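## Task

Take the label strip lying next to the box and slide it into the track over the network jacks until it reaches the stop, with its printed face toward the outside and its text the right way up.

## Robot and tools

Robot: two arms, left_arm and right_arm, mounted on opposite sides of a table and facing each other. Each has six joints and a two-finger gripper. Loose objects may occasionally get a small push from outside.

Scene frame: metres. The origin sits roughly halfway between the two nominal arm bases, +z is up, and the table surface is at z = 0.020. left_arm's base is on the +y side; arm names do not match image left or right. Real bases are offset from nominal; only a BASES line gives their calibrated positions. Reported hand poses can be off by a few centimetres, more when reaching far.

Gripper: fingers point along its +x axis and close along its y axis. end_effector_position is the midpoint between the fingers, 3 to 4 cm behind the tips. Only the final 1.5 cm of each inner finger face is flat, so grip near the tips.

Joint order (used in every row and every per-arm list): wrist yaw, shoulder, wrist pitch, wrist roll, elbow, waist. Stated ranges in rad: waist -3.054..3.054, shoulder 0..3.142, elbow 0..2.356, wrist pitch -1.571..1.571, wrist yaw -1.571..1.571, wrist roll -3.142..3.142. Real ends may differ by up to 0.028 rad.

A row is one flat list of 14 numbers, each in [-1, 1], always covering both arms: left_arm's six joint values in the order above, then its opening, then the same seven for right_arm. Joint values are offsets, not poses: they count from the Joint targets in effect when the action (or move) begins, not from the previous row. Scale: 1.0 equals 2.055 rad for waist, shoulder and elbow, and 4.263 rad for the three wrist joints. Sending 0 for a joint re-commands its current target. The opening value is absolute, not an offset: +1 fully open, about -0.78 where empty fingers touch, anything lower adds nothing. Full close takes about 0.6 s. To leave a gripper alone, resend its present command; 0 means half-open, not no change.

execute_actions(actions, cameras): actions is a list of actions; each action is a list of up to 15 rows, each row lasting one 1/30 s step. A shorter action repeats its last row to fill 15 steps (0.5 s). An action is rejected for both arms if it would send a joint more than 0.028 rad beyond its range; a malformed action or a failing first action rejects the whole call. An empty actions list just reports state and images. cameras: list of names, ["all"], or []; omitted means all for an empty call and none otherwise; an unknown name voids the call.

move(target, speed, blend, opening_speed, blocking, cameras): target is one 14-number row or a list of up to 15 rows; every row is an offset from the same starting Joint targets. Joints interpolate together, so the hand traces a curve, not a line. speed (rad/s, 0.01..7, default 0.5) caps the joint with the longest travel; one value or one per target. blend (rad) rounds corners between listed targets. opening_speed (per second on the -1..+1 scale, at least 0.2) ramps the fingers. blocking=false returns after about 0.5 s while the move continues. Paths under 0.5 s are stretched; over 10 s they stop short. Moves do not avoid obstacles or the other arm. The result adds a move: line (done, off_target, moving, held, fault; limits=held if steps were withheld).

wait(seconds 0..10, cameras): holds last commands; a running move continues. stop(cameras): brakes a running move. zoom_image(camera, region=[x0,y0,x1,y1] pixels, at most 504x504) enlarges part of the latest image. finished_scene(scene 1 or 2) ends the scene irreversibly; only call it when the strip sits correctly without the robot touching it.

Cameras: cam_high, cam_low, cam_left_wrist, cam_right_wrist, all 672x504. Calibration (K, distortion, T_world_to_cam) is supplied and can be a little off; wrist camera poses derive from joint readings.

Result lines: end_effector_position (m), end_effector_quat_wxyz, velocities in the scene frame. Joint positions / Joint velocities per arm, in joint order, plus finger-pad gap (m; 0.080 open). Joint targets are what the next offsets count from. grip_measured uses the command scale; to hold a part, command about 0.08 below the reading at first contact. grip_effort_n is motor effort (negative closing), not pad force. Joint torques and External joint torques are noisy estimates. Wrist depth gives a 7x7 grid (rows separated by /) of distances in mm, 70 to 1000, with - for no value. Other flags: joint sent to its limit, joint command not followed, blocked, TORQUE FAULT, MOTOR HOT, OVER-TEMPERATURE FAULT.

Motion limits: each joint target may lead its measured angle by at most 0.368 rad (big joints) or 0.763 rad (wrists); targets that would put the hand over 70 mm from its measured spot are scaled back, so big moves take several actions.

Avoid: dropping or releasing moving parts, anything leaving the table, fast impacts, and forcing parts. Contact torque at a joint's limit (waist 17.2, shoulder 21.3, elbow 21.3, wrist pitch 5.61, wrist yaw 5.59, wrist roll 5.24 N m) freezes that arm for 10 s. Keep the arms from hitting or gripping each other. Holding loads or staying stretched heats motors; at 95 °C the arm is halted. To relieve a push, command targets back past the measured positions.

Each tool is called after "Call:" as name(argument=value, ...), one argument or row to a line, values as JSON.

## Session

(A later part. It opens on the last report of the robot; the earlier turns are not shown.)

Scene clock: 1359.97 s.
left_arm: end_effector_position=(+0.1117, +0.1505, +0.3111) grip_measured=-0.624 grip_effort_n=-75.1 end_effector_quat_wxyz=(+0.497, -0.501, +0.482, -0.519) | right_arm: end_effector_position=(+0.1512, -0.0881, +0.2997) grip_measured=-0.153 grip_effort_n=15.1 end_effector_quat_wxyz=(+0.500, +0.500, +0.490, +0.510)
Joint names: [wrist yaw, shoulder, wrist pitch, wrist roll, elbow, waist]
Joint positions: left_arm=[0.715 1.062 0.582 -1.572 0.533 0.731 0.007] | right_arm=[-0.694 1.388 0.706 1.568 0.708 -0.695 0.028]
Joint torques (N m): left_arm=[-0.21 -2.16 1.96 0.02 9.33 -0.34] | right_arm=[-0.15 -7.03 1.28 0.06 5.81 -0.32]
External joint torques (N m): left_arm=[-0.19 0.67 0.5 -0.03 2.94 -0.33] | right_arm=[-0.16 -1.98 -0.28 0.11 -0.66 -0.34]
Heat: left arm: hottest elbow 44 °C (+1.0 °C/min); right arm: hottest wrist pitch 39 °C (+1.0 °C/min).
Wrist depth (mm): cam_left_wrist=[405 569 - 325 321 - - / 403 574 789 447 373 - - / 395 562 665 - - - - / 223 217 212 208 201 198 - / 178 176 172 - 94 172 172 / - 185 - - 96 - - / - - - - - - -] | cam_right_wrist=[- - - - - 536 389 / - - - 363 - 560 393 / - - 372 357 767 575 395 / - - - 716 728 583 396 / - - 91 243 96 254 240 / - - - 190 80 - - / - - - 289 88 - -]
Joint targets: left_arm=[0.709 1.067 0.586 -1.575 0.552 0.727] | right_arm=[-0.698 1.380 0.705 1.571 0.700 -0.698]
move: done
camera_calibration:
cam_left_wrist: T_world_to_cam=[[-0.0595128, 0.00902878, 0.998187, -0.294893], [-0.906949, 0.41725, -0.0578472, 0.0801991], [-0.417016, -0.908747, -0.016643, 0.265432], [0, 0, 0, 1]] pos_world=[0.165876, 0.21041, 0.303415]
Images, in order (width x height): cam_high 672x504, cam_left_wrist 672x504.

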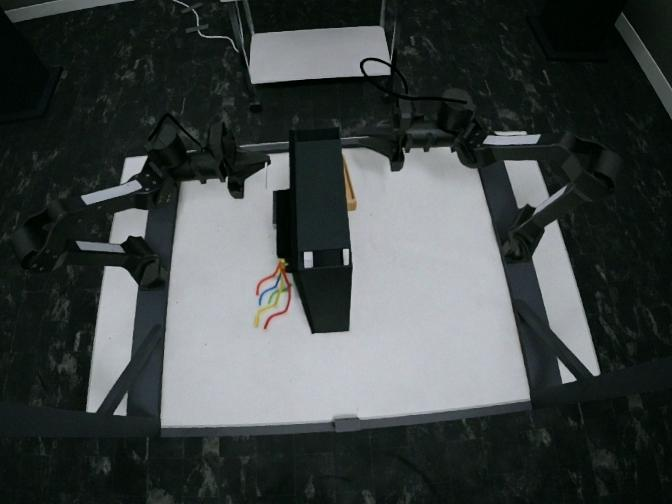

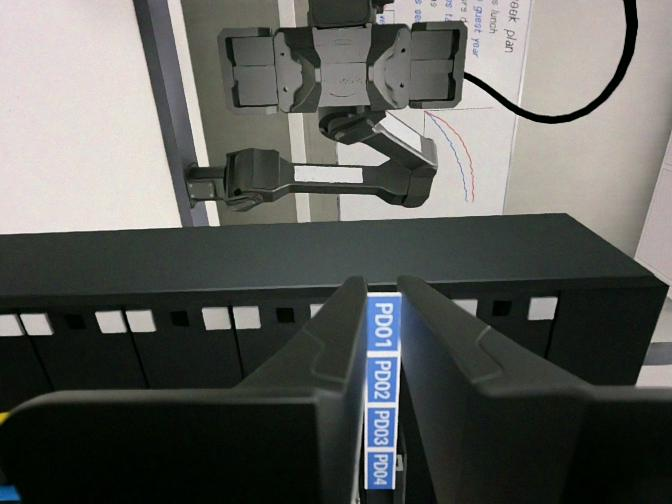

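Call:
move(
  target=[-0.0111, 0.02156, 0.00551, 0, 0.01012, -0.02234, -0.64, 0, 0, 0, 0, 0, 0, -0.15],
  speed=0.06,
  cameras=["cam_left_wrist", "cam_high"],
)

Call:
zoom_image(
  camera="cam_high",
  region=[262, 162, 286, 202],
)

Call:
zoom_image(
  camera="cam_high",
  region=[266, 182, 282, 200],
)

Call:
zoom_image(
  camera="cam_left_wrist",
  region=[330, 440, 440, 504],
)

Scene clock: 1386.03 s.
left_arm: end_effector_position=(+0.1101, +0.1379, +0.3111) grip_measured=-0.624 grip_effort_n=-75.1 end_effector_quat_wxyz=(+0.497, -0.502, +0.482, -0.518) | right_arm: end_effector_position=(+0.1512, -0.0881, +0.2997) grip_measured=-0.153 grip_effort_n=15.1 end_effector_quat_wxyz=(+0.500, +0.500, +0.490, +0.510)
Joint names: [wrist yaw, shoulder, wrist pitch, wrist roll, elbow, waist]
Joint positions: left_arm=[0.667 1.106 0.606 -1.572 0.554 0.686 0.007] | right_arm=[-0.694 1.388 0.706 1.568 0.708 -0.695 0.028]
Joint torques (N m): left_arm=[-0.2 -2.35 1.99 0.01 9.23 -0.37] | right_arm=[-0.16 -7 1.28 0.05 5.81 -0.34]
External joint torques (N m): left_arm=[-0.19 0.82 0.48 -0.04 2.77 -0.36] | right_arm=[-0.17 -1.83 -0.32 0.11 -0.76 -0.37]
Motor temperatures (°C): left_arm=[25 22 47 24 47 22] | right_arm=[24 31 39 26 29 23]
Heat: left arm: hottest elbow 47 °C (+4.1 °C/min); right arm: hottest wrist pitch 39 °C (+0.0 °C/min).
Wrist depth (mm): cam_left_wrist=[404 554 - 310 310 - - / 400 569 781 440 365 - - / 401 560 639 681 - - - / 219 213 209 205 198 195 - / 164 162 160 - 94 158 157 / - 168 - - 96 - 166 / - - - - - - -] | cam_right_wrist=[- - - - - 540 387 / - - - 349 - 567 392 / - - 358 357 665 569 393 / - - 732 718 732 581 400 / - - 91 244 96 254 239 / - - - 191 80 - - / - - - 290 88 - -]
Joint targets: left_arm=[0.662 1.112 0.610 -1.575 0.573 0.681] | right_arm=[-0.698 1.380 0.705 1.571 0.700 -0.698]
move: done
camera_calibration:
cam_left_wrist: T_world_to_cam=[[-0.0575752, 0.0105761, 0.998285, -0.295331], [-0.907679, 0.41581, -0.0567547, 0.084027], [-0.415697, -0.90939, -0.0143406, 0.252615], [0, 0, 0, 1]] pos_world=[0.164277, 0.19791, 0.303217]
Images, in order (width x height): cam_high 672x504, cam_left_wrist 672x504.

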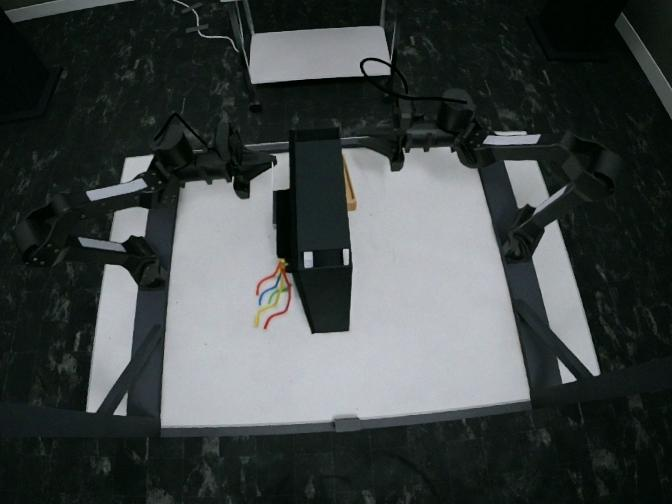

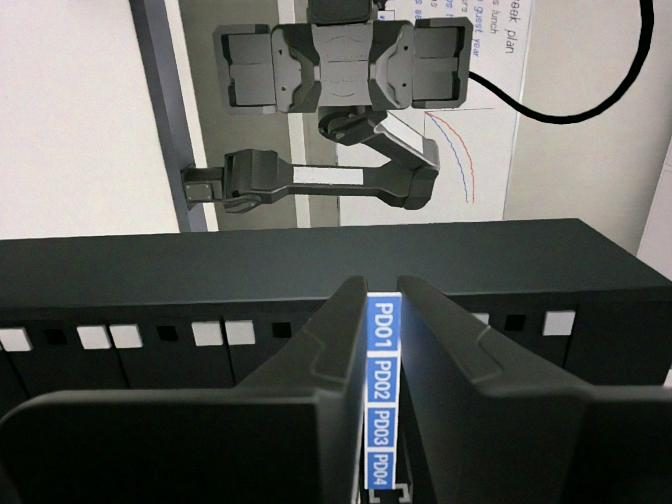

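Scaled by 12.600.

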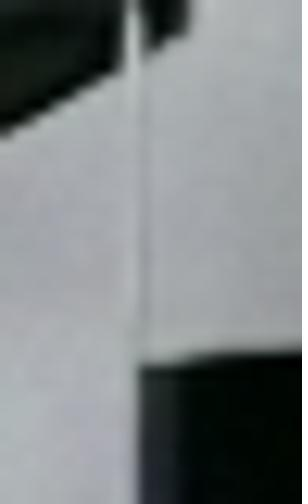

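Scaled by 28.000.

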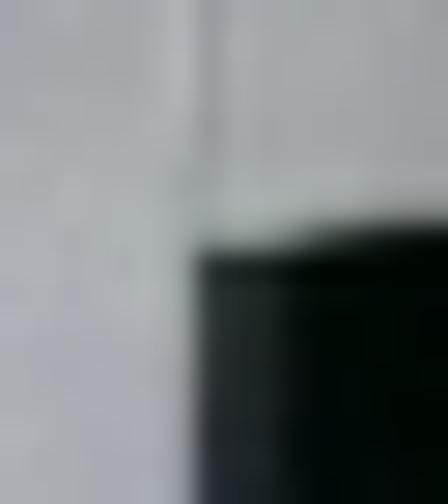

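Scaled by 4.582.

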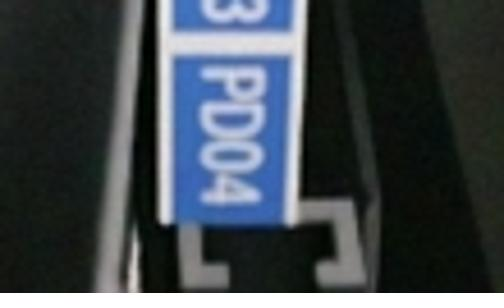

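Call:
zoom_image(
  camera="cam_left_wrist",
  region=[354, 464, 424, 504],
)

Scaled by 7.200.

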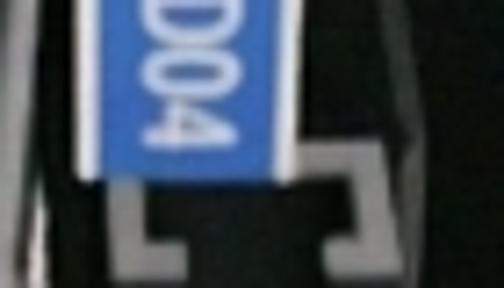

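Call:
move(
  target=[-0.00035, 0.00779, -0.00249, 0, 0.011, -0.00701, -0.64, 0, 0, 0, 0, 0, 0, -0.15],
  speed=0.04,
  cameras=["cam_left_wrist", "cam_high"],
)

Call:
zoom_image(
  camera="cam_left_wrist",
  region=[354, 444, 424, 504],
)

Call:
zoom_image(
  camera="cam_high",
  region=[262, 162, 286, 202],
)

Scene clock: 1469.67 s.
left_arm: end_effector_position=(+0.1084, +0.1327, +0.3145) grip_measured=-0.624 grip_effort_n=-75.1 end_effector_quat_wxyz=(+0.494, -0.499, +0.485, -0.521) | right_arm: end_effector_position=(+0.1512, -0.0881, +0.2997) grip_measured=-0.153 grip_effort_n=15.1 end_effector_quat_wxyz=(+0.500, +0.500, +0.490, +0.510)
Joint names: [wrist yaw, shoulder, wrist pitch, wrist roll, elbow, waist]
Joint positions: left_arm=[0.665 1.122 0.598 -1.572 0.577 0.671 0.007] | right_arm=[-0.694 1.388 0.706 1.568 0.708 -0.695 0.028]
Joint torques (N m): left_arm=[-0.18 -2.5 1.73 0.01 9.25 -0.33] | right_arm=[-0.15 -7.08 1.27 0.06 5.83 -0.33]
External joint torques (N m): left_arm=[-0.16 0.81 0.21 -0.04 2.75 -0.33] | right_arm=[-0.16 -1.93 -0.33 0.11 -0.76 -0.31]
Heat: left arm: hottest wrist pitch 48 °C (+0.0 °C/min); right arm: hottest wrist pitch 39 °C (+0.0 °C/min).
Wrist depth (mm): cam_left_wrist=[409 542 306 303 305 - - / 404 572 - 435 593 - - / 402 565 643 - - - - / 224 204 201 195 193 188 196 / 159 158 155 - 94 153 153 / - 162 - - 96 - 163 / - - - - - - -] | cam_right_wrist=[- - - - - 542 389 / - - - - - 570 389 / - - 352 354 779 580 396 / - - 723 368 729 589 400 / - - 91 243 96 254 240 / - - - 191 80 - - / - - - 289 88 - -]
Joint targets: left_arm=[0.660 1.127 0.599 -1.575 0.595 0.667] | right_arm=[-0.698 1.380 0.705 1.571 0.700 -0.698]
move: done
camera_calibration:
cam_left_wrist: T_world_to_cam=[[-0.0571191, 0.0110385, 0.998306, -0.298891], [-0.9024, 0.427199, -0.0563553, 0.0825925], [-0.427098, -0.90409, -0.0144401, 0.247768], [0, 0, 0, 1]] pos_world=[0.16328, 0.19202, 0.306617]
Images, in order (width x height): cam_high 672x504, cam_left_wrist 672x504.

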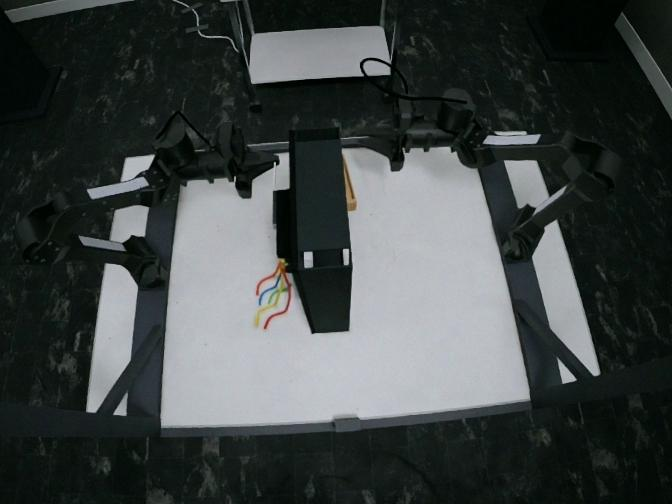

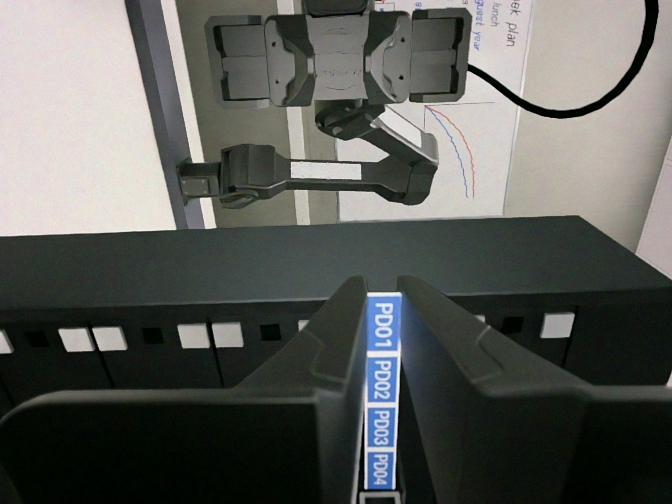

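Scaled by 7.200.

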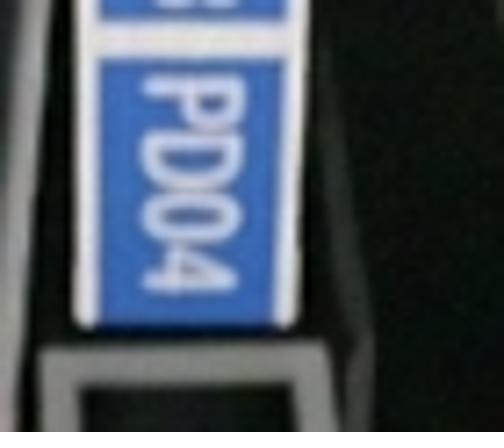

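Scaled by 12.600.

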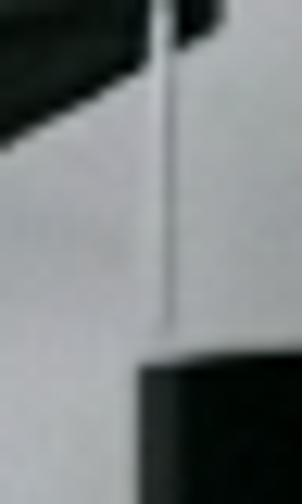

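Call:
move(
  target=[-0.00338, -0.01168, -0.00183, 0, -0.01411, -0.00696, -0.64, 0, 0, 0, 0, 0, 0, -0.15],
  speed=0.03,
  cameras=["cam_left_wrist", "cam_high"],
)

Call:
zoom_image(
  camera="cam_left_wrist",
  region=[354, 444, 424, 504],
)

Call:
zoom_image(
  camera="cam_high",
  region=[262, 162, 286, 202],
)

Scene clock: 1504.80 s.
left_arm: end_effector_position=(+0.1051, +0.1318, +0.3156) grip_measured=-0.624 grip_effort_n=-75.1 end_effector_quat_wxyz=(+0.493, -0.499, +0.485, -0.521) | right_arm: end_effector_position=(+0.1512, -0.0881, +0.2997) grip_measured=-0.153 grip_effort_n=15.1 end_effector_quat_wxyz=(+0.500, +0.500, +0.490, +0.510)
Joint names: [wrist yaw, shoulder, wrist pitch, wrist roll, elbow, waist]
Joint positions: left_arm=[0.651 1.114 0.59 -1.572 0.577 0.657 0.007] | right_arm=[-0.694 1.388 0.706 1.568 0.708 -0.695 0.028]
Joint torques (N m): left_arm=[-0.19 -4.55 1.73 0.02 5.67 -0.32] | right_arm=[-0.16 -7.03 1.27 0.07 5.8 -0.37]
External joint torques (N m): left_arm=[-0.17 -1.31 0.22 -0.04 -0.83 -0.32] | right_arm=[-0.17 -1.85 -0.33 0.12 -0.81 -0.41]
Heat: left arm: hottest wrist pitch 46 °C (-2.0 °C/min); right arm: hottest wrist pitch 39 °C (+0.0 °C/min).
Wrist depth (mm): cam_left_wrist=[409 551 304 301 299 - - / 407 582 - 437 584 - - / 405 572 648 - - - - / 201 197 193 189 196 180 189 / 158 154 153 - 94 150 152 / - 161 - - 96 - 162 / - - - - - - -] | cam_right_wrist=[- - - - - 543 389 / - - - - - 568 391 / - - 351 351 789 575 396 / - - 709 347 724 575 401 / - - 91 243 96 253 239 / - - - 190 80 - - / - - - 290 88 - -]
Joint targets: left_arm=[0.646 1.104 0.591 -1.575 0.566 0.652] | right_arm=[-0.698 1.380 0.705 1.571 0.700 -0.698]
move: done
camera_calibration:
cam_left_wrist: T_world_to_cam=[[-0.0565856, 0.0114769, 0.998332, -0.300239], [-0.902239, 0.427577, -0.0560545, 0.0799554], [-0.427507, -0.903906, -0.0138398, 0.245448], [0, 0, 0, 1]] pos_world=[0.160081, 0.191121, 0.307617]
Images, in order (width x height): cam_high 672x504, cam_left_wrist 672x504.

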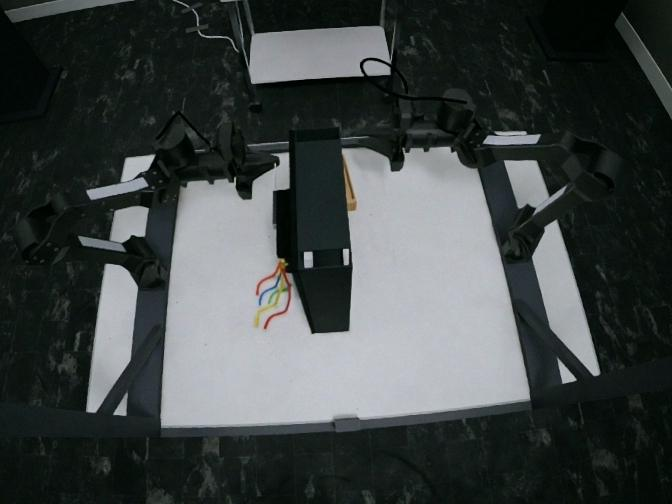

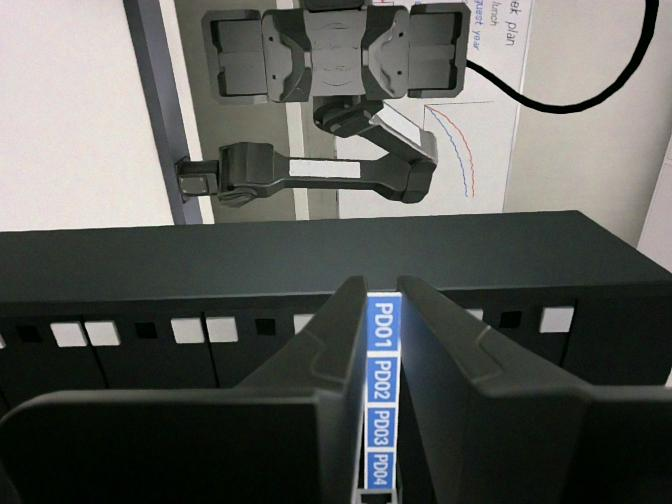

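Scaled by 7.200.

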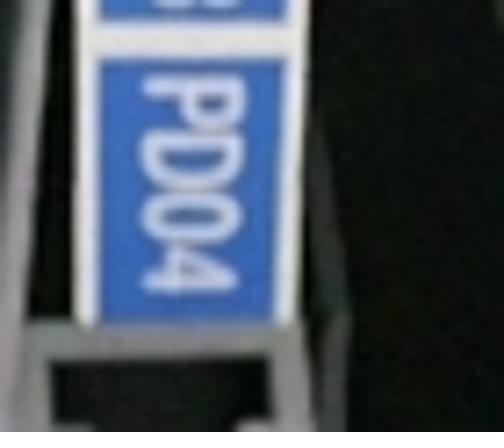

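Scaled by 12.600.

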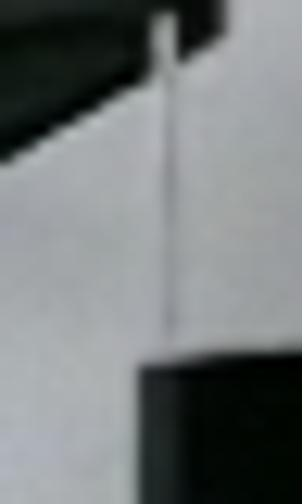

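Call:
zoom_image(
  camera="cam_left_wrist",
  region=[352, 480, 408, 504],
)

Scaled by 9.000.

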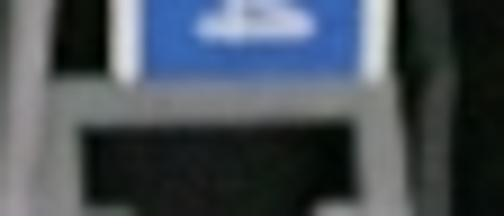

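Call:
move(
  target=[-0.00199, -0.00316, 0, 0, -0.00243, -0.00409, -0.64, 0, 0, 0, 0, 0, 0, -0.15],
  speed=0.02,
  cameras=["cam_left_wrist", "cam_high"],
)

Call:
zoom_image(
  camera="cam_left_wrist",
  region=[352, 468, 408, 504],
)

Call:
zoom_image(
  camera="cam_high",
  region=[262, 162, 286, 202],
)

Scene clock: 1580.30 s.
left_arm: end_effector_position=(+0.1028, +0.1319, +0.3156) grip_measured=-0.624 grip_effort_n=-75.1 end_effector_quat_wxyz=(+0.493, -0.500, +0.485, -0.522) | right_arm: end_effector_position=(+0.1512, -0.0881, +0.2997) grip_measured=-0.153 grip_effort_n=14.7 end_effector_quat_wxyz=(+0.500, +0.500, +0.490, +0.510)
Joint names: [wrist yaw, shoulder, wrist pitch, wrist roll, elbow, waist]
Joint positions: left_arm=[0.643 1.108 0.59 -1.572 0.572 0.648 0.007] | right_arm=[-0.694 1.388 0.706 1.568 0.708 -0.695 0.028]
Joint torques (N m): left_arm=[-0.18 -4.51 1.74 0.02 5.64 -0.3] | right_arm=[-0.16 -7.07 1.27 0.06 5.86 -0.33]
External joint torques (N m): left_arm=[-0.17 -1.29 0.23 -0.03 -0.84 -0.3] | right_arm=[-0.17 -1.87 -0.34 0.11 -0.74 -0.34]
Motor temperatures (°C): left_arm=[25 24 42 24 37 22] | right_arm=[24 31 39 26 29 23]
Heat: left arm: hottest wrist pitch 42 °C (-2.0 °C/min); right arm: hottest wrist pitch 39 °C (+0.0 °C/min).
Wrist depth (mm): cam_left_wrist=[411 547 298 298 300 - - / 408 576 - 436 - - - / 404 569 638 - - - - / 211 192 187 183 190 176 172 / 157 154 153 - 94 149 153 / - 161 - - 96 - 162 / - - - - - - -] | cam_right_wrist=[- - - - - 534 389 / - - - - - 558 392 / - - 357 352 776 569 393 / - - 634 365 741 586 397 / - - 91 243 96 253 239 / - - - 191 80 - - / - - - 290 88 - -]
Joint targets: left_arm=[0.638 1.097 0.591 -1.575 0.561 0.644] | right_arm=[-0.698 1.380 0.705 1.571 0.700 -0.698]
move: done
camera_calibration:
cam_left_wrist: T_world_to_cam=[[-0.0570739, 0.0130314, 0.998285, -0.300476], [-0.902208, 0.427496, -0.0571615, 0.0781819], [-0.427508, -0.903923, -0.0126418, 0.24419], [0, 0, 0, 1]] pos_world=[0.15778, 0.191222, 0.307516]
Images, in order (width x height): cam_high 672x504, cam_left_wrist 672x504.

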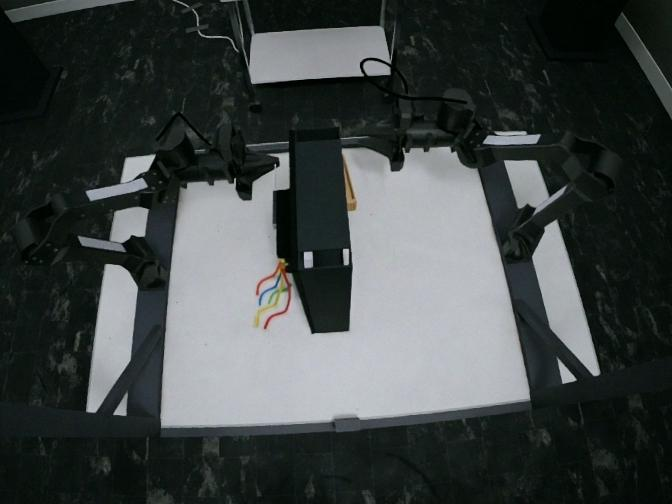

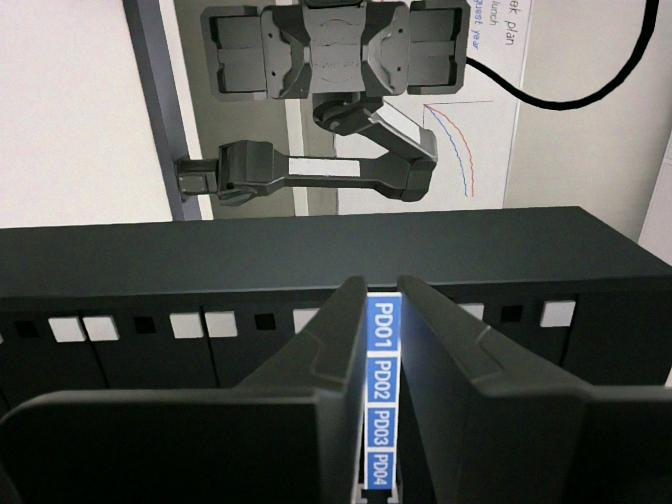

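Scaled by 9.000.

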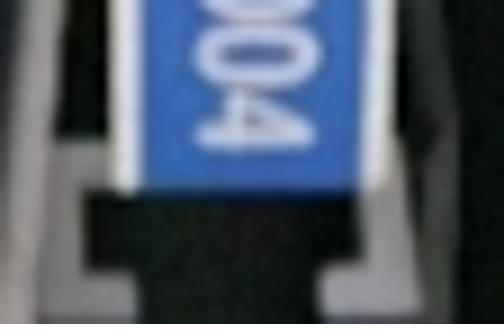

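Scaled by 12.600.

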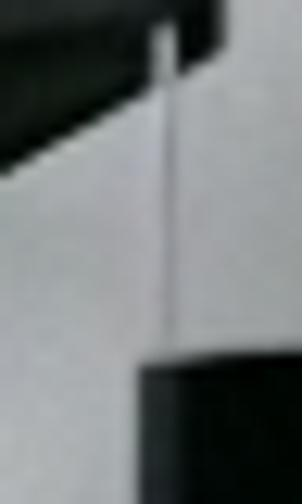

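Call:
move(
  target=[-0.00145, -0.0002, 0, 0, -0.0013, -0.00234, -0.64, 0, 0, 0, 0, 0, 0, -0.15],
  speed=0.02,
  cameras=["cam_left_wrist", "cam_high"],
)

Call:
zoom_image(
  camera="cam_left_wrist",
  region=[352, 468, 408, 504],
)

Call:
zoom_image(
  camera="cam_high",
  region=[262, 162, 286, 202],
)

Scene clock: 1655.43 s.
left_arm: end_effector_position=(+0.1020, +0.1316, +0.3147) grip_measured=-0.624 grip_effort_n=-75.1 end_effector_quat_wxyz=(+0.493, -0.500, +0.485, -0.521) | right_arm: end_effector_position=(+0.1512, -0.0881, +0.2997) grip_measured=-0.153 grip_effort_n=15.1 end_effector_quat_wxyz=(+0.500, +0.500, +0.490, +0.510)
Joint names: [wrist yaw, shoulder, wrist pitch, wrist roll, elbow, waist]
Joint positions: left_arm=[0.637 1.107 0.59 -1.572 0.569 0.643 0.007] | right_arm=[-0.694 1.388 0.706 1.568 0.708 -0.695 0.028]
Joint torques (N m): left_arm=[-0.2 -4.48 1.75 0.01 5.7 -0.29] | right_arm=[-0.17 -6.99 1.27 0.05 5.83 -0.33]
External joint torques (N m): left_arm=[-0.18 -1.32 0.24 -0.04 -0.79 -0.29] | right_arm=[-0.18 -1.85 -0.32 0.1 -0.76 -0.33]
Heat: left arm: hottest wrist pitch 42 °C (+0.0 °C/min); right arm: hottest wrist pitch 39 °C (+0.0 °C/min).
Wrist depth (mm): cam_left_wrist=[411 545 299 298 296 - - / 404 570 - 438 - - - / 402 567 639 - - - - / 194 190 185 182 189 185 171 / 156 154 151 - 94 148 152 / - 160 - - 96 - 161 / - - - - - - -] | cam_right_wrist=[- - - - - 537 387 / - - - - - 560 391 / - - 355 354 777 572 395 / - - 675 361 740 585 397 / - - 91 242 96 254 238 / - - - 191 80 - - / - - - 289 88 - -]
Joint targets: left_arm=[0.632 1.096 0.591 -1.575 0.559 0.639] | right_arm=[-0.698 1.380 0.705 1.571 0.700 -0.698]
move: done
camera_calibration:
cam_left_wrist: T_world_to_cam=[[-0.0557552, 0.0115632, 0.998378, -0.299587], [-0.902805, 0.426473, -0.0553572, 0.0770939], [-0.426421, -0.904426, -0.0133388, 0.243618], [0, 0, 0, 1]] pos_world=[0.156781, 0.19092, 0.306618]
Images, in order (width x height): cam_high 672x504, cam_left_wrist 672x504.

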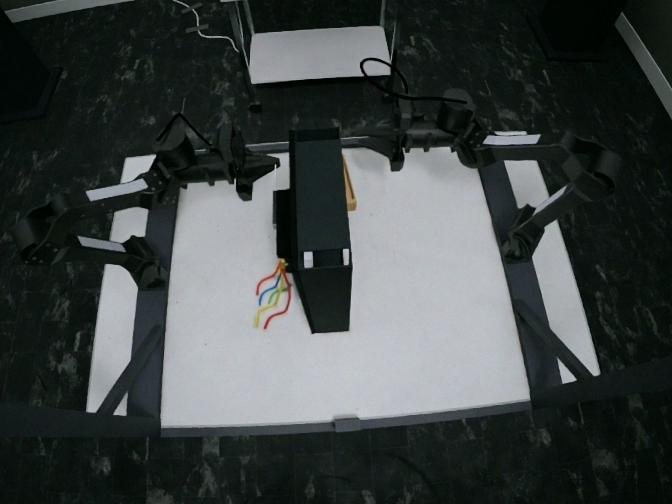

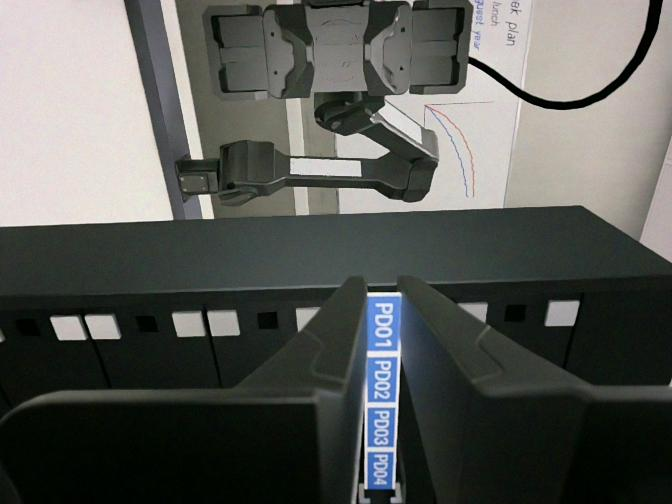

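Scaled by 9.000.

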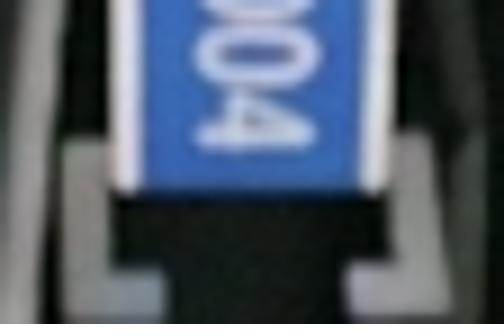

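Scaled by 12.600.

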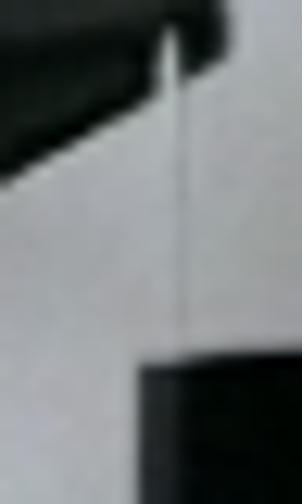

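Call:
move(
  target=[-0.003523, -0.005547, -0.001267, 0, -0.002915, -0.007309, -0.64, 0, 0, 0, 0, 0, 0, -0.15],
  speed=0.015,
  cameras=["cam_left_wrist", "cam_high"],
)

Call:
zoom_image(
  camera="cam_left_wrist",
  region=[352, 468, 408, 504],
)

Call:
zoom_image(
  camera="cam_high",
  region=[262, 162, 286, 202],
)

Scene clock: 1723.27 s.
left_arm: end_effector_position=(+0.0982, +0.1316, +0.3147) grip_measured=-0.624 grip_effort_n=-75.1 end_effector_quat_wxyz=(+0.493, -0.500, +0.485, -0.521) | right_arm: end_effector_position=(+0.1512, -0.0881, +0.2997) grip_measured=-0.153 grip_effort_n=15.1 end_effector_quat_wxyz=(+0.500, +0.500, +0.490, +0.510)
Joint names: [wrist yaw, shoulder, wrist pitch, wrist roll, elbow, waist]
Joint positions: left_arm=[0.621 1.096 0.585 -1.572 0.563 0.628 0.007] | right_arm=[-0.694 1.388 0.706 1.568 0.708 -0.695 0.028]
Joint torques (N m): left_arm=[-0.2 -4.4 1.75 -0.01 5.68 -0.29] | right_arm=[-0.16 -6.98 1.26 0.07 5.8 -0.35]
External joint torques (N m): left_arm=[-0.18 -1.24 0.22 -0.06 -0.86 -0.31] | right_arm=[-0.17 -1.8 -0.34 0.12 -0.76 -0.37]
Heat: left arm: hottest wrist pitch 42 °C (+0.0 °C/min); right arm: hottest wrist pitch 39 °C (+0.0 °C/min).
Wrist depth (mm): cam_left_wrist=[409 546 298 298 296 - - / 407 574 - 445 - - - / 405 571 631 663 666 - - / 184 180 177 173 168 165 161 / 155 149 147 - 94 150 152 / - 161 - - 96 - 161 / - - - - - - -] | cam_right_wrist=[- - - - - 540 389 / - - - - - 563 390 / - - 423 356 780 575 393 / - - 373 350 731 585 397 / - - 91 243 96 255 239 / - - - 191 80 - - / - - - 289 88 - -]
Joint targets: left_arm=[0.616 1.085 0.586 -1.575 0.552 0.624] | right_arm=[-0.698 1.380 0.705 1.571 0.700 -0.698]
move: done
camera_calibration:
cam_left_wrist: T_world_to_cam=[[-0.0550998, 0.012008, 0.998409, -0.299995], [-0.902976, 0.426161, -0.0549587, 0.0735846], [-0.426143, -0.904568, -0.0126385, 0.241858], [0, 0, 0, 1]] pos_world=[0.152981, 0.19102, 0.306618]
Images, in order (width x height): cam_high 672x504, cam_left_wrist 672x504.

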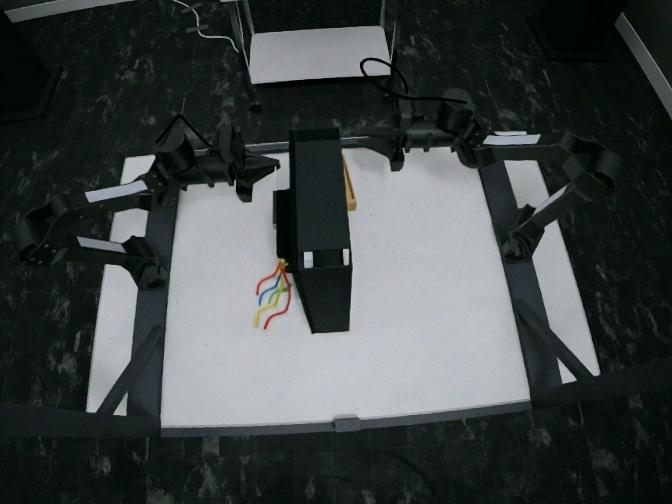

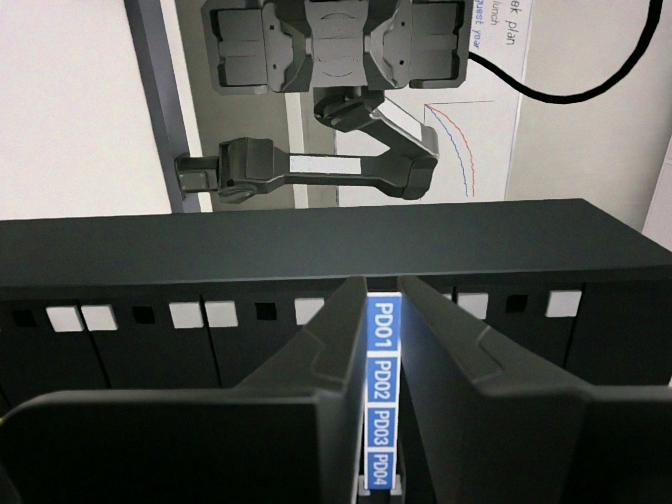

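Scaled by 9.000.

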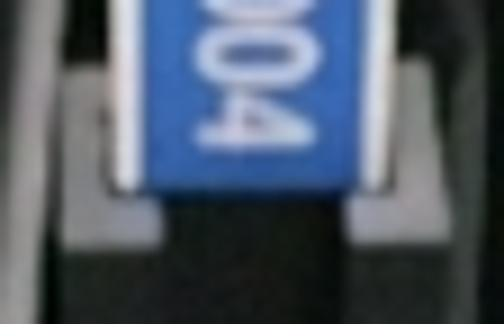

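Scaled by 12.600.

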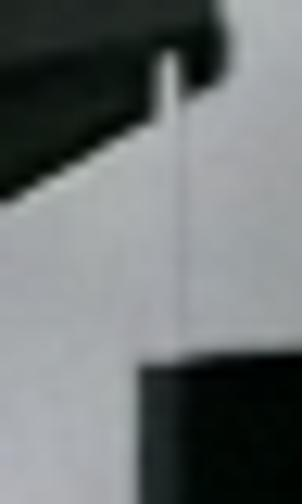

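Call:
move(
  target=[-0.0036, -0.00544, -0.001267, 0, -0.002817, -0.00747, -0.64, 0, 0, 0, 0, 0, 0, -0.15],
  speed=0.015,
  cameras=["cam_left_wrist", "cam_high"],
)

Call:
zoom_image(
  camera="cam_left_wrist",
  region=[352, 450, 408, 504],
)

Call:
zoom_image(
  camera="cam_high",
  region=[262, 162, 286, 202],
)

Scene clock: 1749.43 s.
left_arm: end_effector_position=(+0.0943, +0.1317, +0.3147) grip_measured=-0.624 grip_effort_n=-75.1 end_effector_quat_wxyz=(+0.493, -0.501, +0.485, -0.521) | right_arm: end_effector_position=(+0.1512, -0.0881, +0.2997) grip_measured=-0.153 grip_effort_n=15.1 end_effector_quat_wxyz=(+0.500, +0.500, +0.490, +0.510)
Joint names: [wrist yaw, shoulder, wrist pitch, wrist roll, elbow, waist]
Joint positions: left_arm=[0.606 1.085 0.58 -1.572 0.557 0.613 0.007] | right_arm=[-0.694 1.388 0.706 1.568 0.708 -0.695 0.028]
Joint torques (N m): left_arm=[-0.21 -4.28 1.75 0.01 5.71 -0.34] | right_arm=[-0.15 -7.07 1.28 0.06 5.85 -0.39]
External joint torques (N m): left_arm=[-0.19 -1.2 0.23 -0.04 -0.81 -0.35] | right_arm=[-0.16 -1.85 -0.34 0.11 -0.78 -0.44]
Heat: left arm: hottest wrist pitch 44 °C (+2.0 °C/min); right arm: hottest wrist pitch 39 °C (+0.0 °C/min).
Wrist depth (mm): cam_left_wrist=[409 546 298 295 294 - - / 406 570 - 447 - - - / 403 533 621 654 657 - - / 173 171 166 163 159 157 151 / 155 151 148 - 94 150 152 / - 160 - - 96 - 161 / - - - - - - -] | cam_right_wrist=[- - - - - 537 387 / - - - - - 567 390 / - - 422 358 770 572 397 / - - 372 350 662 583 400 / - - 91 244 96 254 239 / - - - 190 80 - - / - - - 288 88 - -]
Joint targets: left_arm=[0.601 1.074 0.580 -1.575 0.547 0.609] | right_arm=[-0.698 1.380 0.705 1.571 0.700 -0.698]
move: done
camera_calibration:
cam_left_wrist: T_world_to_cam=[[-0.0544422, 0.0124714, 0.998439, -0.300306], [-0.903013, 0.426133, -0.0545617, 0.069947], [-0.426149, -0.904574, -0.0119378, 0.239982], [0, 0, 0, 1]] pos_world=[0.149082, 0.19102, 0.306519]
Images, in order (width x height): cam_high 672x504, cam_left_wrist 672x504.

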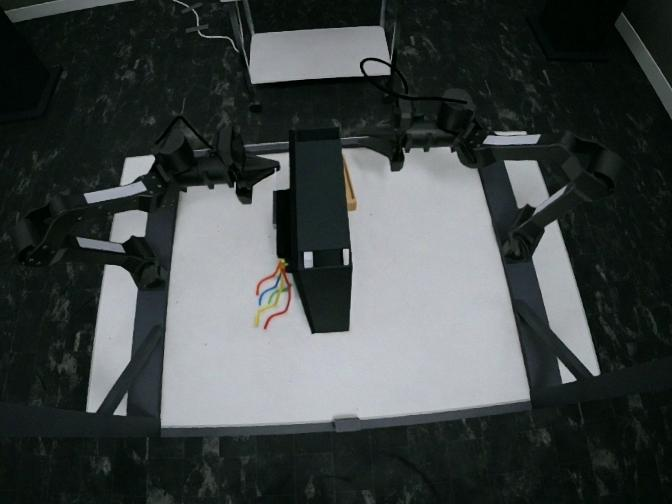

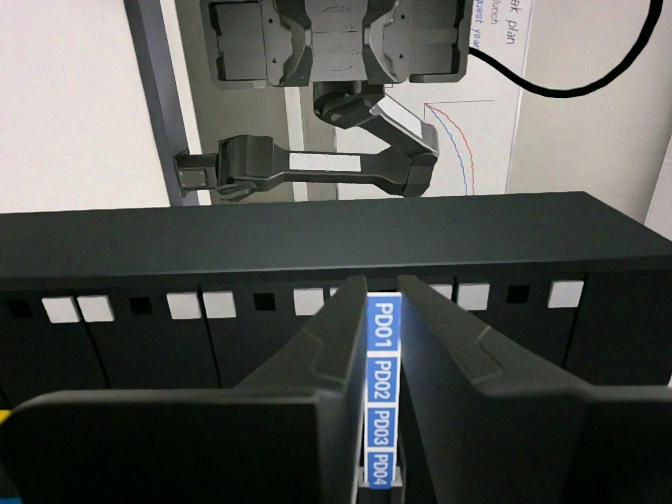

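Scaled by 9.000.

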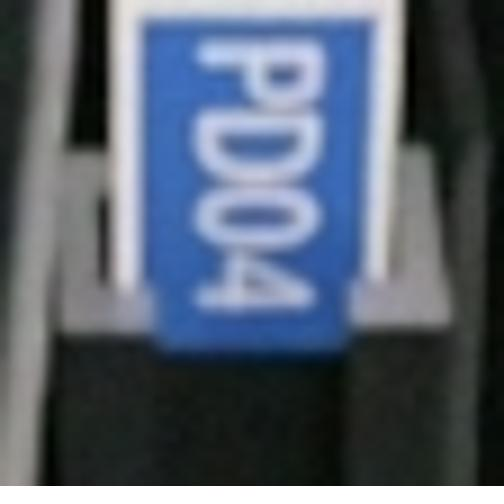

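Scaled by 12.600.

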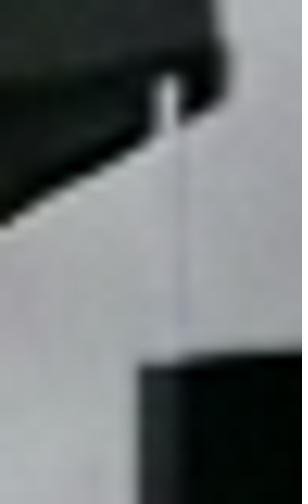

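Call:
move(
  target=[-0.00743, -0.01057, -0.00252, 0, -0.00555, -0.01542, -0.64, 0, 0, 0, 0, 0, 0, -0.15],
  speed=0.02,
  cameras=["cam_left_wrist"],
)

Call:
zoom_image(
  camera="cam_left_wrist",
  region=[352, 430, 408, 504],
)

Scene clock: 1763.17 s.
left_arm: end_effector_position=(+0.0865, +0.1318, +0.3146) grip_measured=-0.624 grip_effort_n=-75.1 end_effector_quat_wxyz=(+0.492, -0.501, +0.485, -0.521) | right_arm: end_effector_position=(+0.1512, -0.0881, +0.2997) grip_measured=-0.153 grip_effort_n=14.7 end_effector_quat_wxyz=(+0.500, +0.500, +0.490, +0.510)
Joint names: [wrist yaw, shoulder, wrist pitch, wrist roll, elbow, waist]
Joint positions: left_arm=[0.575 1.062 0.569 -1.572 0.546 0.581 0.007] | right_arm=[-0.694 1.388 0.706 1.568 0.708 -0.695 0.028]
Joint torques (N m): left_arm=[-0.2 -4.16 1.76 0 5.74 -0.33] | right_arm=[-0.14 -7.06 1.27 0.04 5.84 -0.37]
External joint torques (N m): left_arm=[-0.19 -1.19 0.21 -0.05 -0.85 -0.32] | right_arm=[-0.16 -1.92 -0.32 0.09 -0.7 -0.33]
Heat: left arm: hottest wrist pitch 45 °C (+3.0 °C/min); right arm: hottest wrist pitch 39 °C (+0.0 °C/min).
Wrist depth (mm): cam_left_wrist=[410 544 298 277 298 - - / 405 578 - 505 - - - / 401 503 607 634 608 212 - / 155 151 149 145 143 140 142 / 154 151 149 - 95 150 152 / - 160 - - 97 - 161 / - - - - - - -] | cam_right_wrist=[- - - - - 537 390 / - - - - - 567 389 / - - 432 359 - 569 398 / - - 363 347 654 590 397 / - - 91 244 96 253 239 / - - - 190 80 - - / - - - 289 88 - -]
Joint targets: left_arm=[0.569 1.052 0.570 -1.575 0.535 0.577] | right_arm=[-0.698 1.380 0.705 1.571 0.700 -0.698]
move: done
camera_calibration:
cam_left_wrist: T_world_to_cam=[[-0.0530296, 0.0133582, 0.998504, -0.300924], [-0.903053, 0.426163, -0.0536617, 0.0625325], [-0.426242, -0.904548, -0.0105361, 0.236417], [0, 0, 0, 1]] pos_world=[0.141283, 0.191221, 0.30632]
Images, in order (width x height): cam_left_wrist 672x504.

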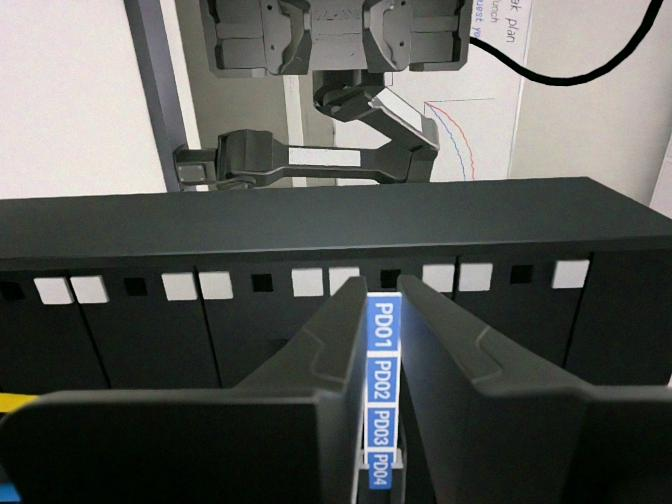

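Scaled by 6.811.

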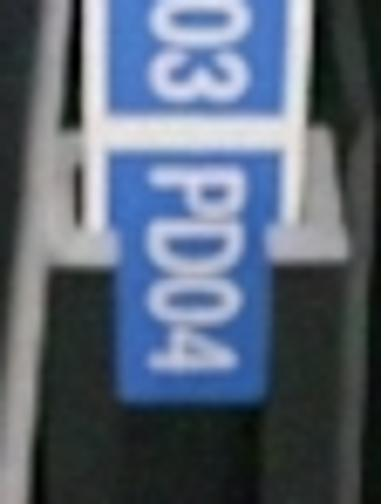

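Call:
move(
  target=[-0.00952, -0.0126, -0.003, 0, -0.00686, -0.01971, -0.64, 0, 0, 0, 0, 0, 0, -0.15],
  speed=0.025,
  cameras=["cam_left_wrist"],
)

Call:
zoom_image(
  camera="cam_left_wrist",
  region=[352, 400, 416, 484],
)

Scene clock: 1787.60 s.
left_arm: end_effector_position=(+0.0770, +0.1321, +0.3140) grip_measured=-0.624 grip_effort_n=-75.1 end_effector_quat_wxyz=(+0.492, -0.502, +0.486, -0.520) | right_arm: end_effector_position=(+0.1512, -0.0881, +0.2997) grip_measured=-0.153 grip_effort_n=15.1 end_effector_quat_wxyz=(+0.500, +0.500, +0.490, +0.510)
Joint names: [wrist yaw, shoulder, wrist pitch, wrist roll, elbow, waist]
Joint positions: left_arm=[0.534 1.036 0.556 -1.572 0.532 0.541 0.007] | right_arm=[-0.694 1.388 0.706 1.568 0.708 -0.695 0.028]
Joint torques (N m): left_arm=[-0.2 -3.99 1.78 0.02 5.77 -0.31] | right_arm=[-0.17 -7.05 1.28 0.07 5.85 -0.32]
External joint torques (N m): left_arm=[-0.19 -1.16 0.23 -0.03 -0.79 -0.29] | right_arm=[-0.18 -1.89 -0.31 0.12 -0.72 -0.34]
Heat: left arm: hottest wrist pitch 43 °C (+1.0 °C/min); right arm: hottest wrist pitch 39 °C (+0.0 °C/min).
Wrist depth (mm): cam_left_wrist=[406 540 298 297 296 - - / 403 573 - - - - - / 367 208 199 192 188 181 195 / 141 141 139 139 139 138 138 / 152 152 149 - 94 150 152 / - 161 - - 96 - 162 / - - - - - - -] | cam_right_wrist=[- - - - - 538 387 / - - - - - 563 393 / - - 443 370 - 573 393 / - - 366 350 649 581 398 / - - 91 245 96 254 237 / - - - 190 80 - - / - - - 290 88 - -]
Joint targets: left_arm=[0.529 1.026 0.557 -1.575 0.521 0.537] | right_arm=[-0.698 1.380 0.705 1.571 0.700 -0.698]
move: done
camera_calibration:
cam_left_wrist: T_world_to_cam=[[-0.0506615, 0.0134654, 0.998625, -0.301103], [-0.903143, 0.426231, -0.0515649, 0.0531904], [-0.42634, -0.904514, -0.00943234, 0.232211], [0, 0, 0, 1]] pos_world=[0.131785, 0.191421, 0.305622]
Images, in order (width x height): cam_left_wrist 672x504.

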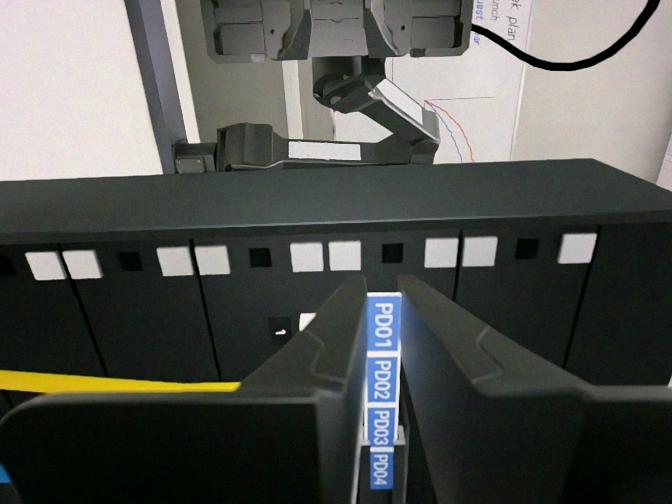

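Scaled by 6.000.

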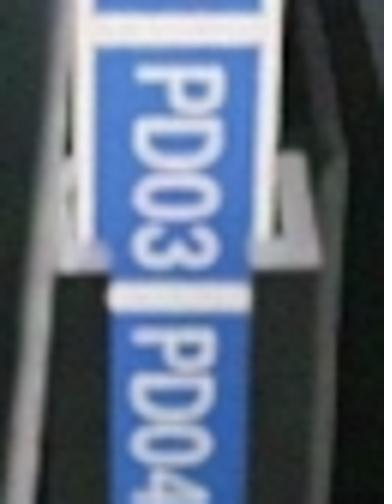

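Call:
move(
  target=[-0.01002, -0.01231, -0.00307, 0, -0.00599, -0.02122, -0.64, 0, 0, 0, 0, 0, 0, -0.15],
  speed=0.025,
  cameras=["cam_left_wrist", "cam_high"],
)

Call:
zoom_image(
  camera="cam_left_wrist",
  region=[352, 370, 416, 454],
)

Call:
zoom_image(
  camera="cam_high",
  region=[262, 170, 286, 210],
)

Scene clock: 1807.03 s.
left_arm: end_effector_position=(+0.0670, +0.1323, +0.3140) grip_measured=-0.624 grip_effort_n=-75.1 end_effector_quat_wxyz=(+0.491, -0.502, +0.486, -0.520) | right_arm: end_effector_position=(+0.1512, -0.0881, +0.2997) grip_measured=-0.153 grip_effort_n=14.7 end_effector_quat_wxyz=(+0.500, +0.500, +0.490, +0.510)
Joint names: [wrist yaw, shoulder, wrist pitch, wrist roll, elbow, waist]
Joint positions: left_arm=[0.491 1.011 0.543 -1.572 0.52 0.497 0.007] | right_arm=[-0.694 1.388 0.706 1.568 0.708 -0.695 0.028]
Joint torques (N m): left_arm=[-0.18 -3.84 1.79 0 5.79 -0.33] | right_arm=[-0.15 -6.99 1.28 0.05 5.83 -0.35]
External joint torques (N m): left_arm=[-0.17 -1.15 0.23 -0.05 -0.82 -0.31] | right_arm=[-0.16 -1.83 -0.31 0.1 -0.74 -0.35]
Heat: left arm: hottest wrist pitch 45 °C (+1.0 °C/min); right arm: hottest wrist pitch 39 °C (+0.0 °C/min).
Wrist depth (mm): cam_left_wrist=[405 543 305 311 301 - - / 403 572 - 650 - - - / 174 166 160 173 151 148 140 / 139 139 139 139 138 138 138 / 150 152 149 - 94 151 153 / - 164 - - 96 - 162 / - - - - - - -] | cam_right_wrist=[- - - - - 538 389 / - - - - - 558 388 / - - - 360 - 578 393 / - - 367 359 633 581 400 / - - 91 244 96 254 239 / - - - 190 80 - - / - - - 289 88 - -]
Joint targets: left_arm=[0.486 1.001 0.544 -1.575 0.509 0.493] | right_arm=[-0.698 1.380 0.705 1.571 0.700 -0.698]
move: done
camera_calibration:
cam_left_wrist: T_world_to_cam=[[-0.048848, 0.0149932, 0.998694, -0.301948], [-0.90276, 0.427163, -0.0505686, 0.0435346], [-0.427363, -0.90405, -0.00733077, 0.227523], [0, 0, 0, 1]] pos_world=[0.121787, 0.191623, 0.305423]
Images, in order (width x height): cam_high 672x504, cam_left_wrist 672x504.

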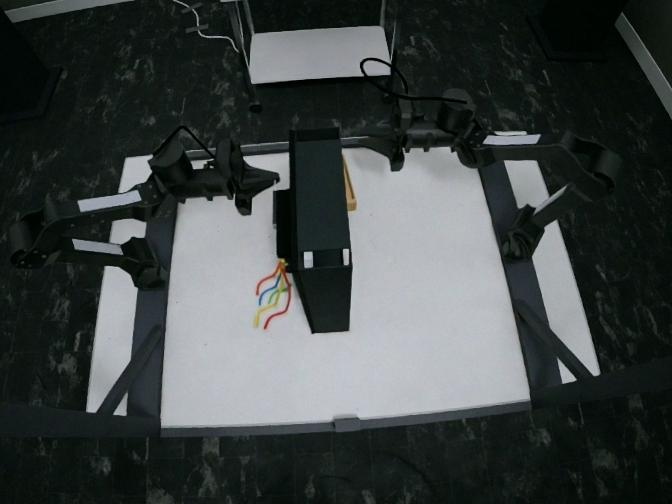

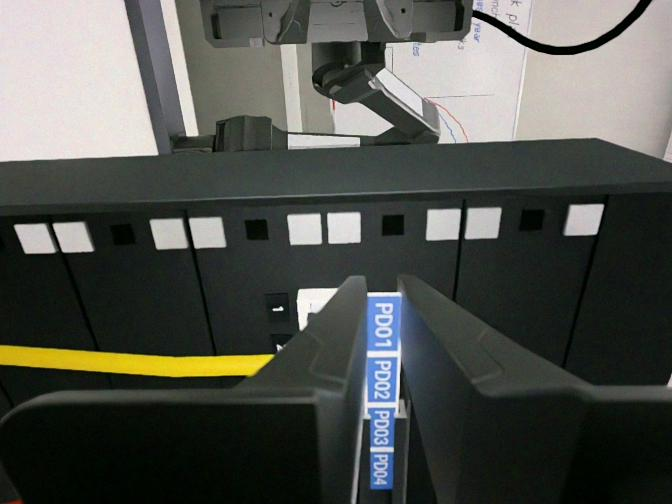

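Scaled by 6.000.

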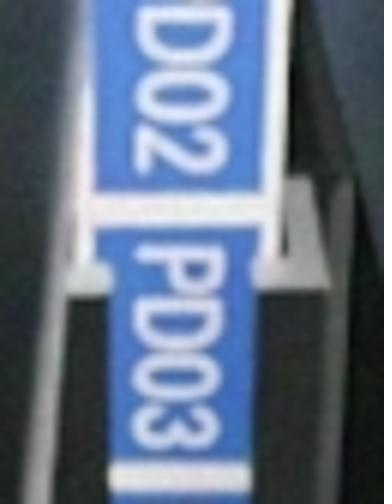

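Scaled by 12.600.

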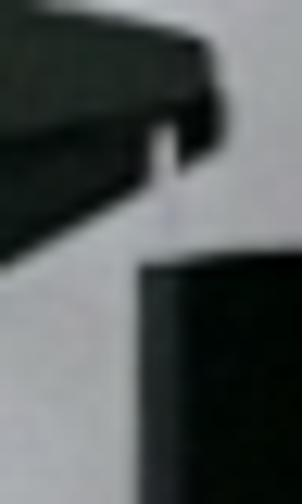

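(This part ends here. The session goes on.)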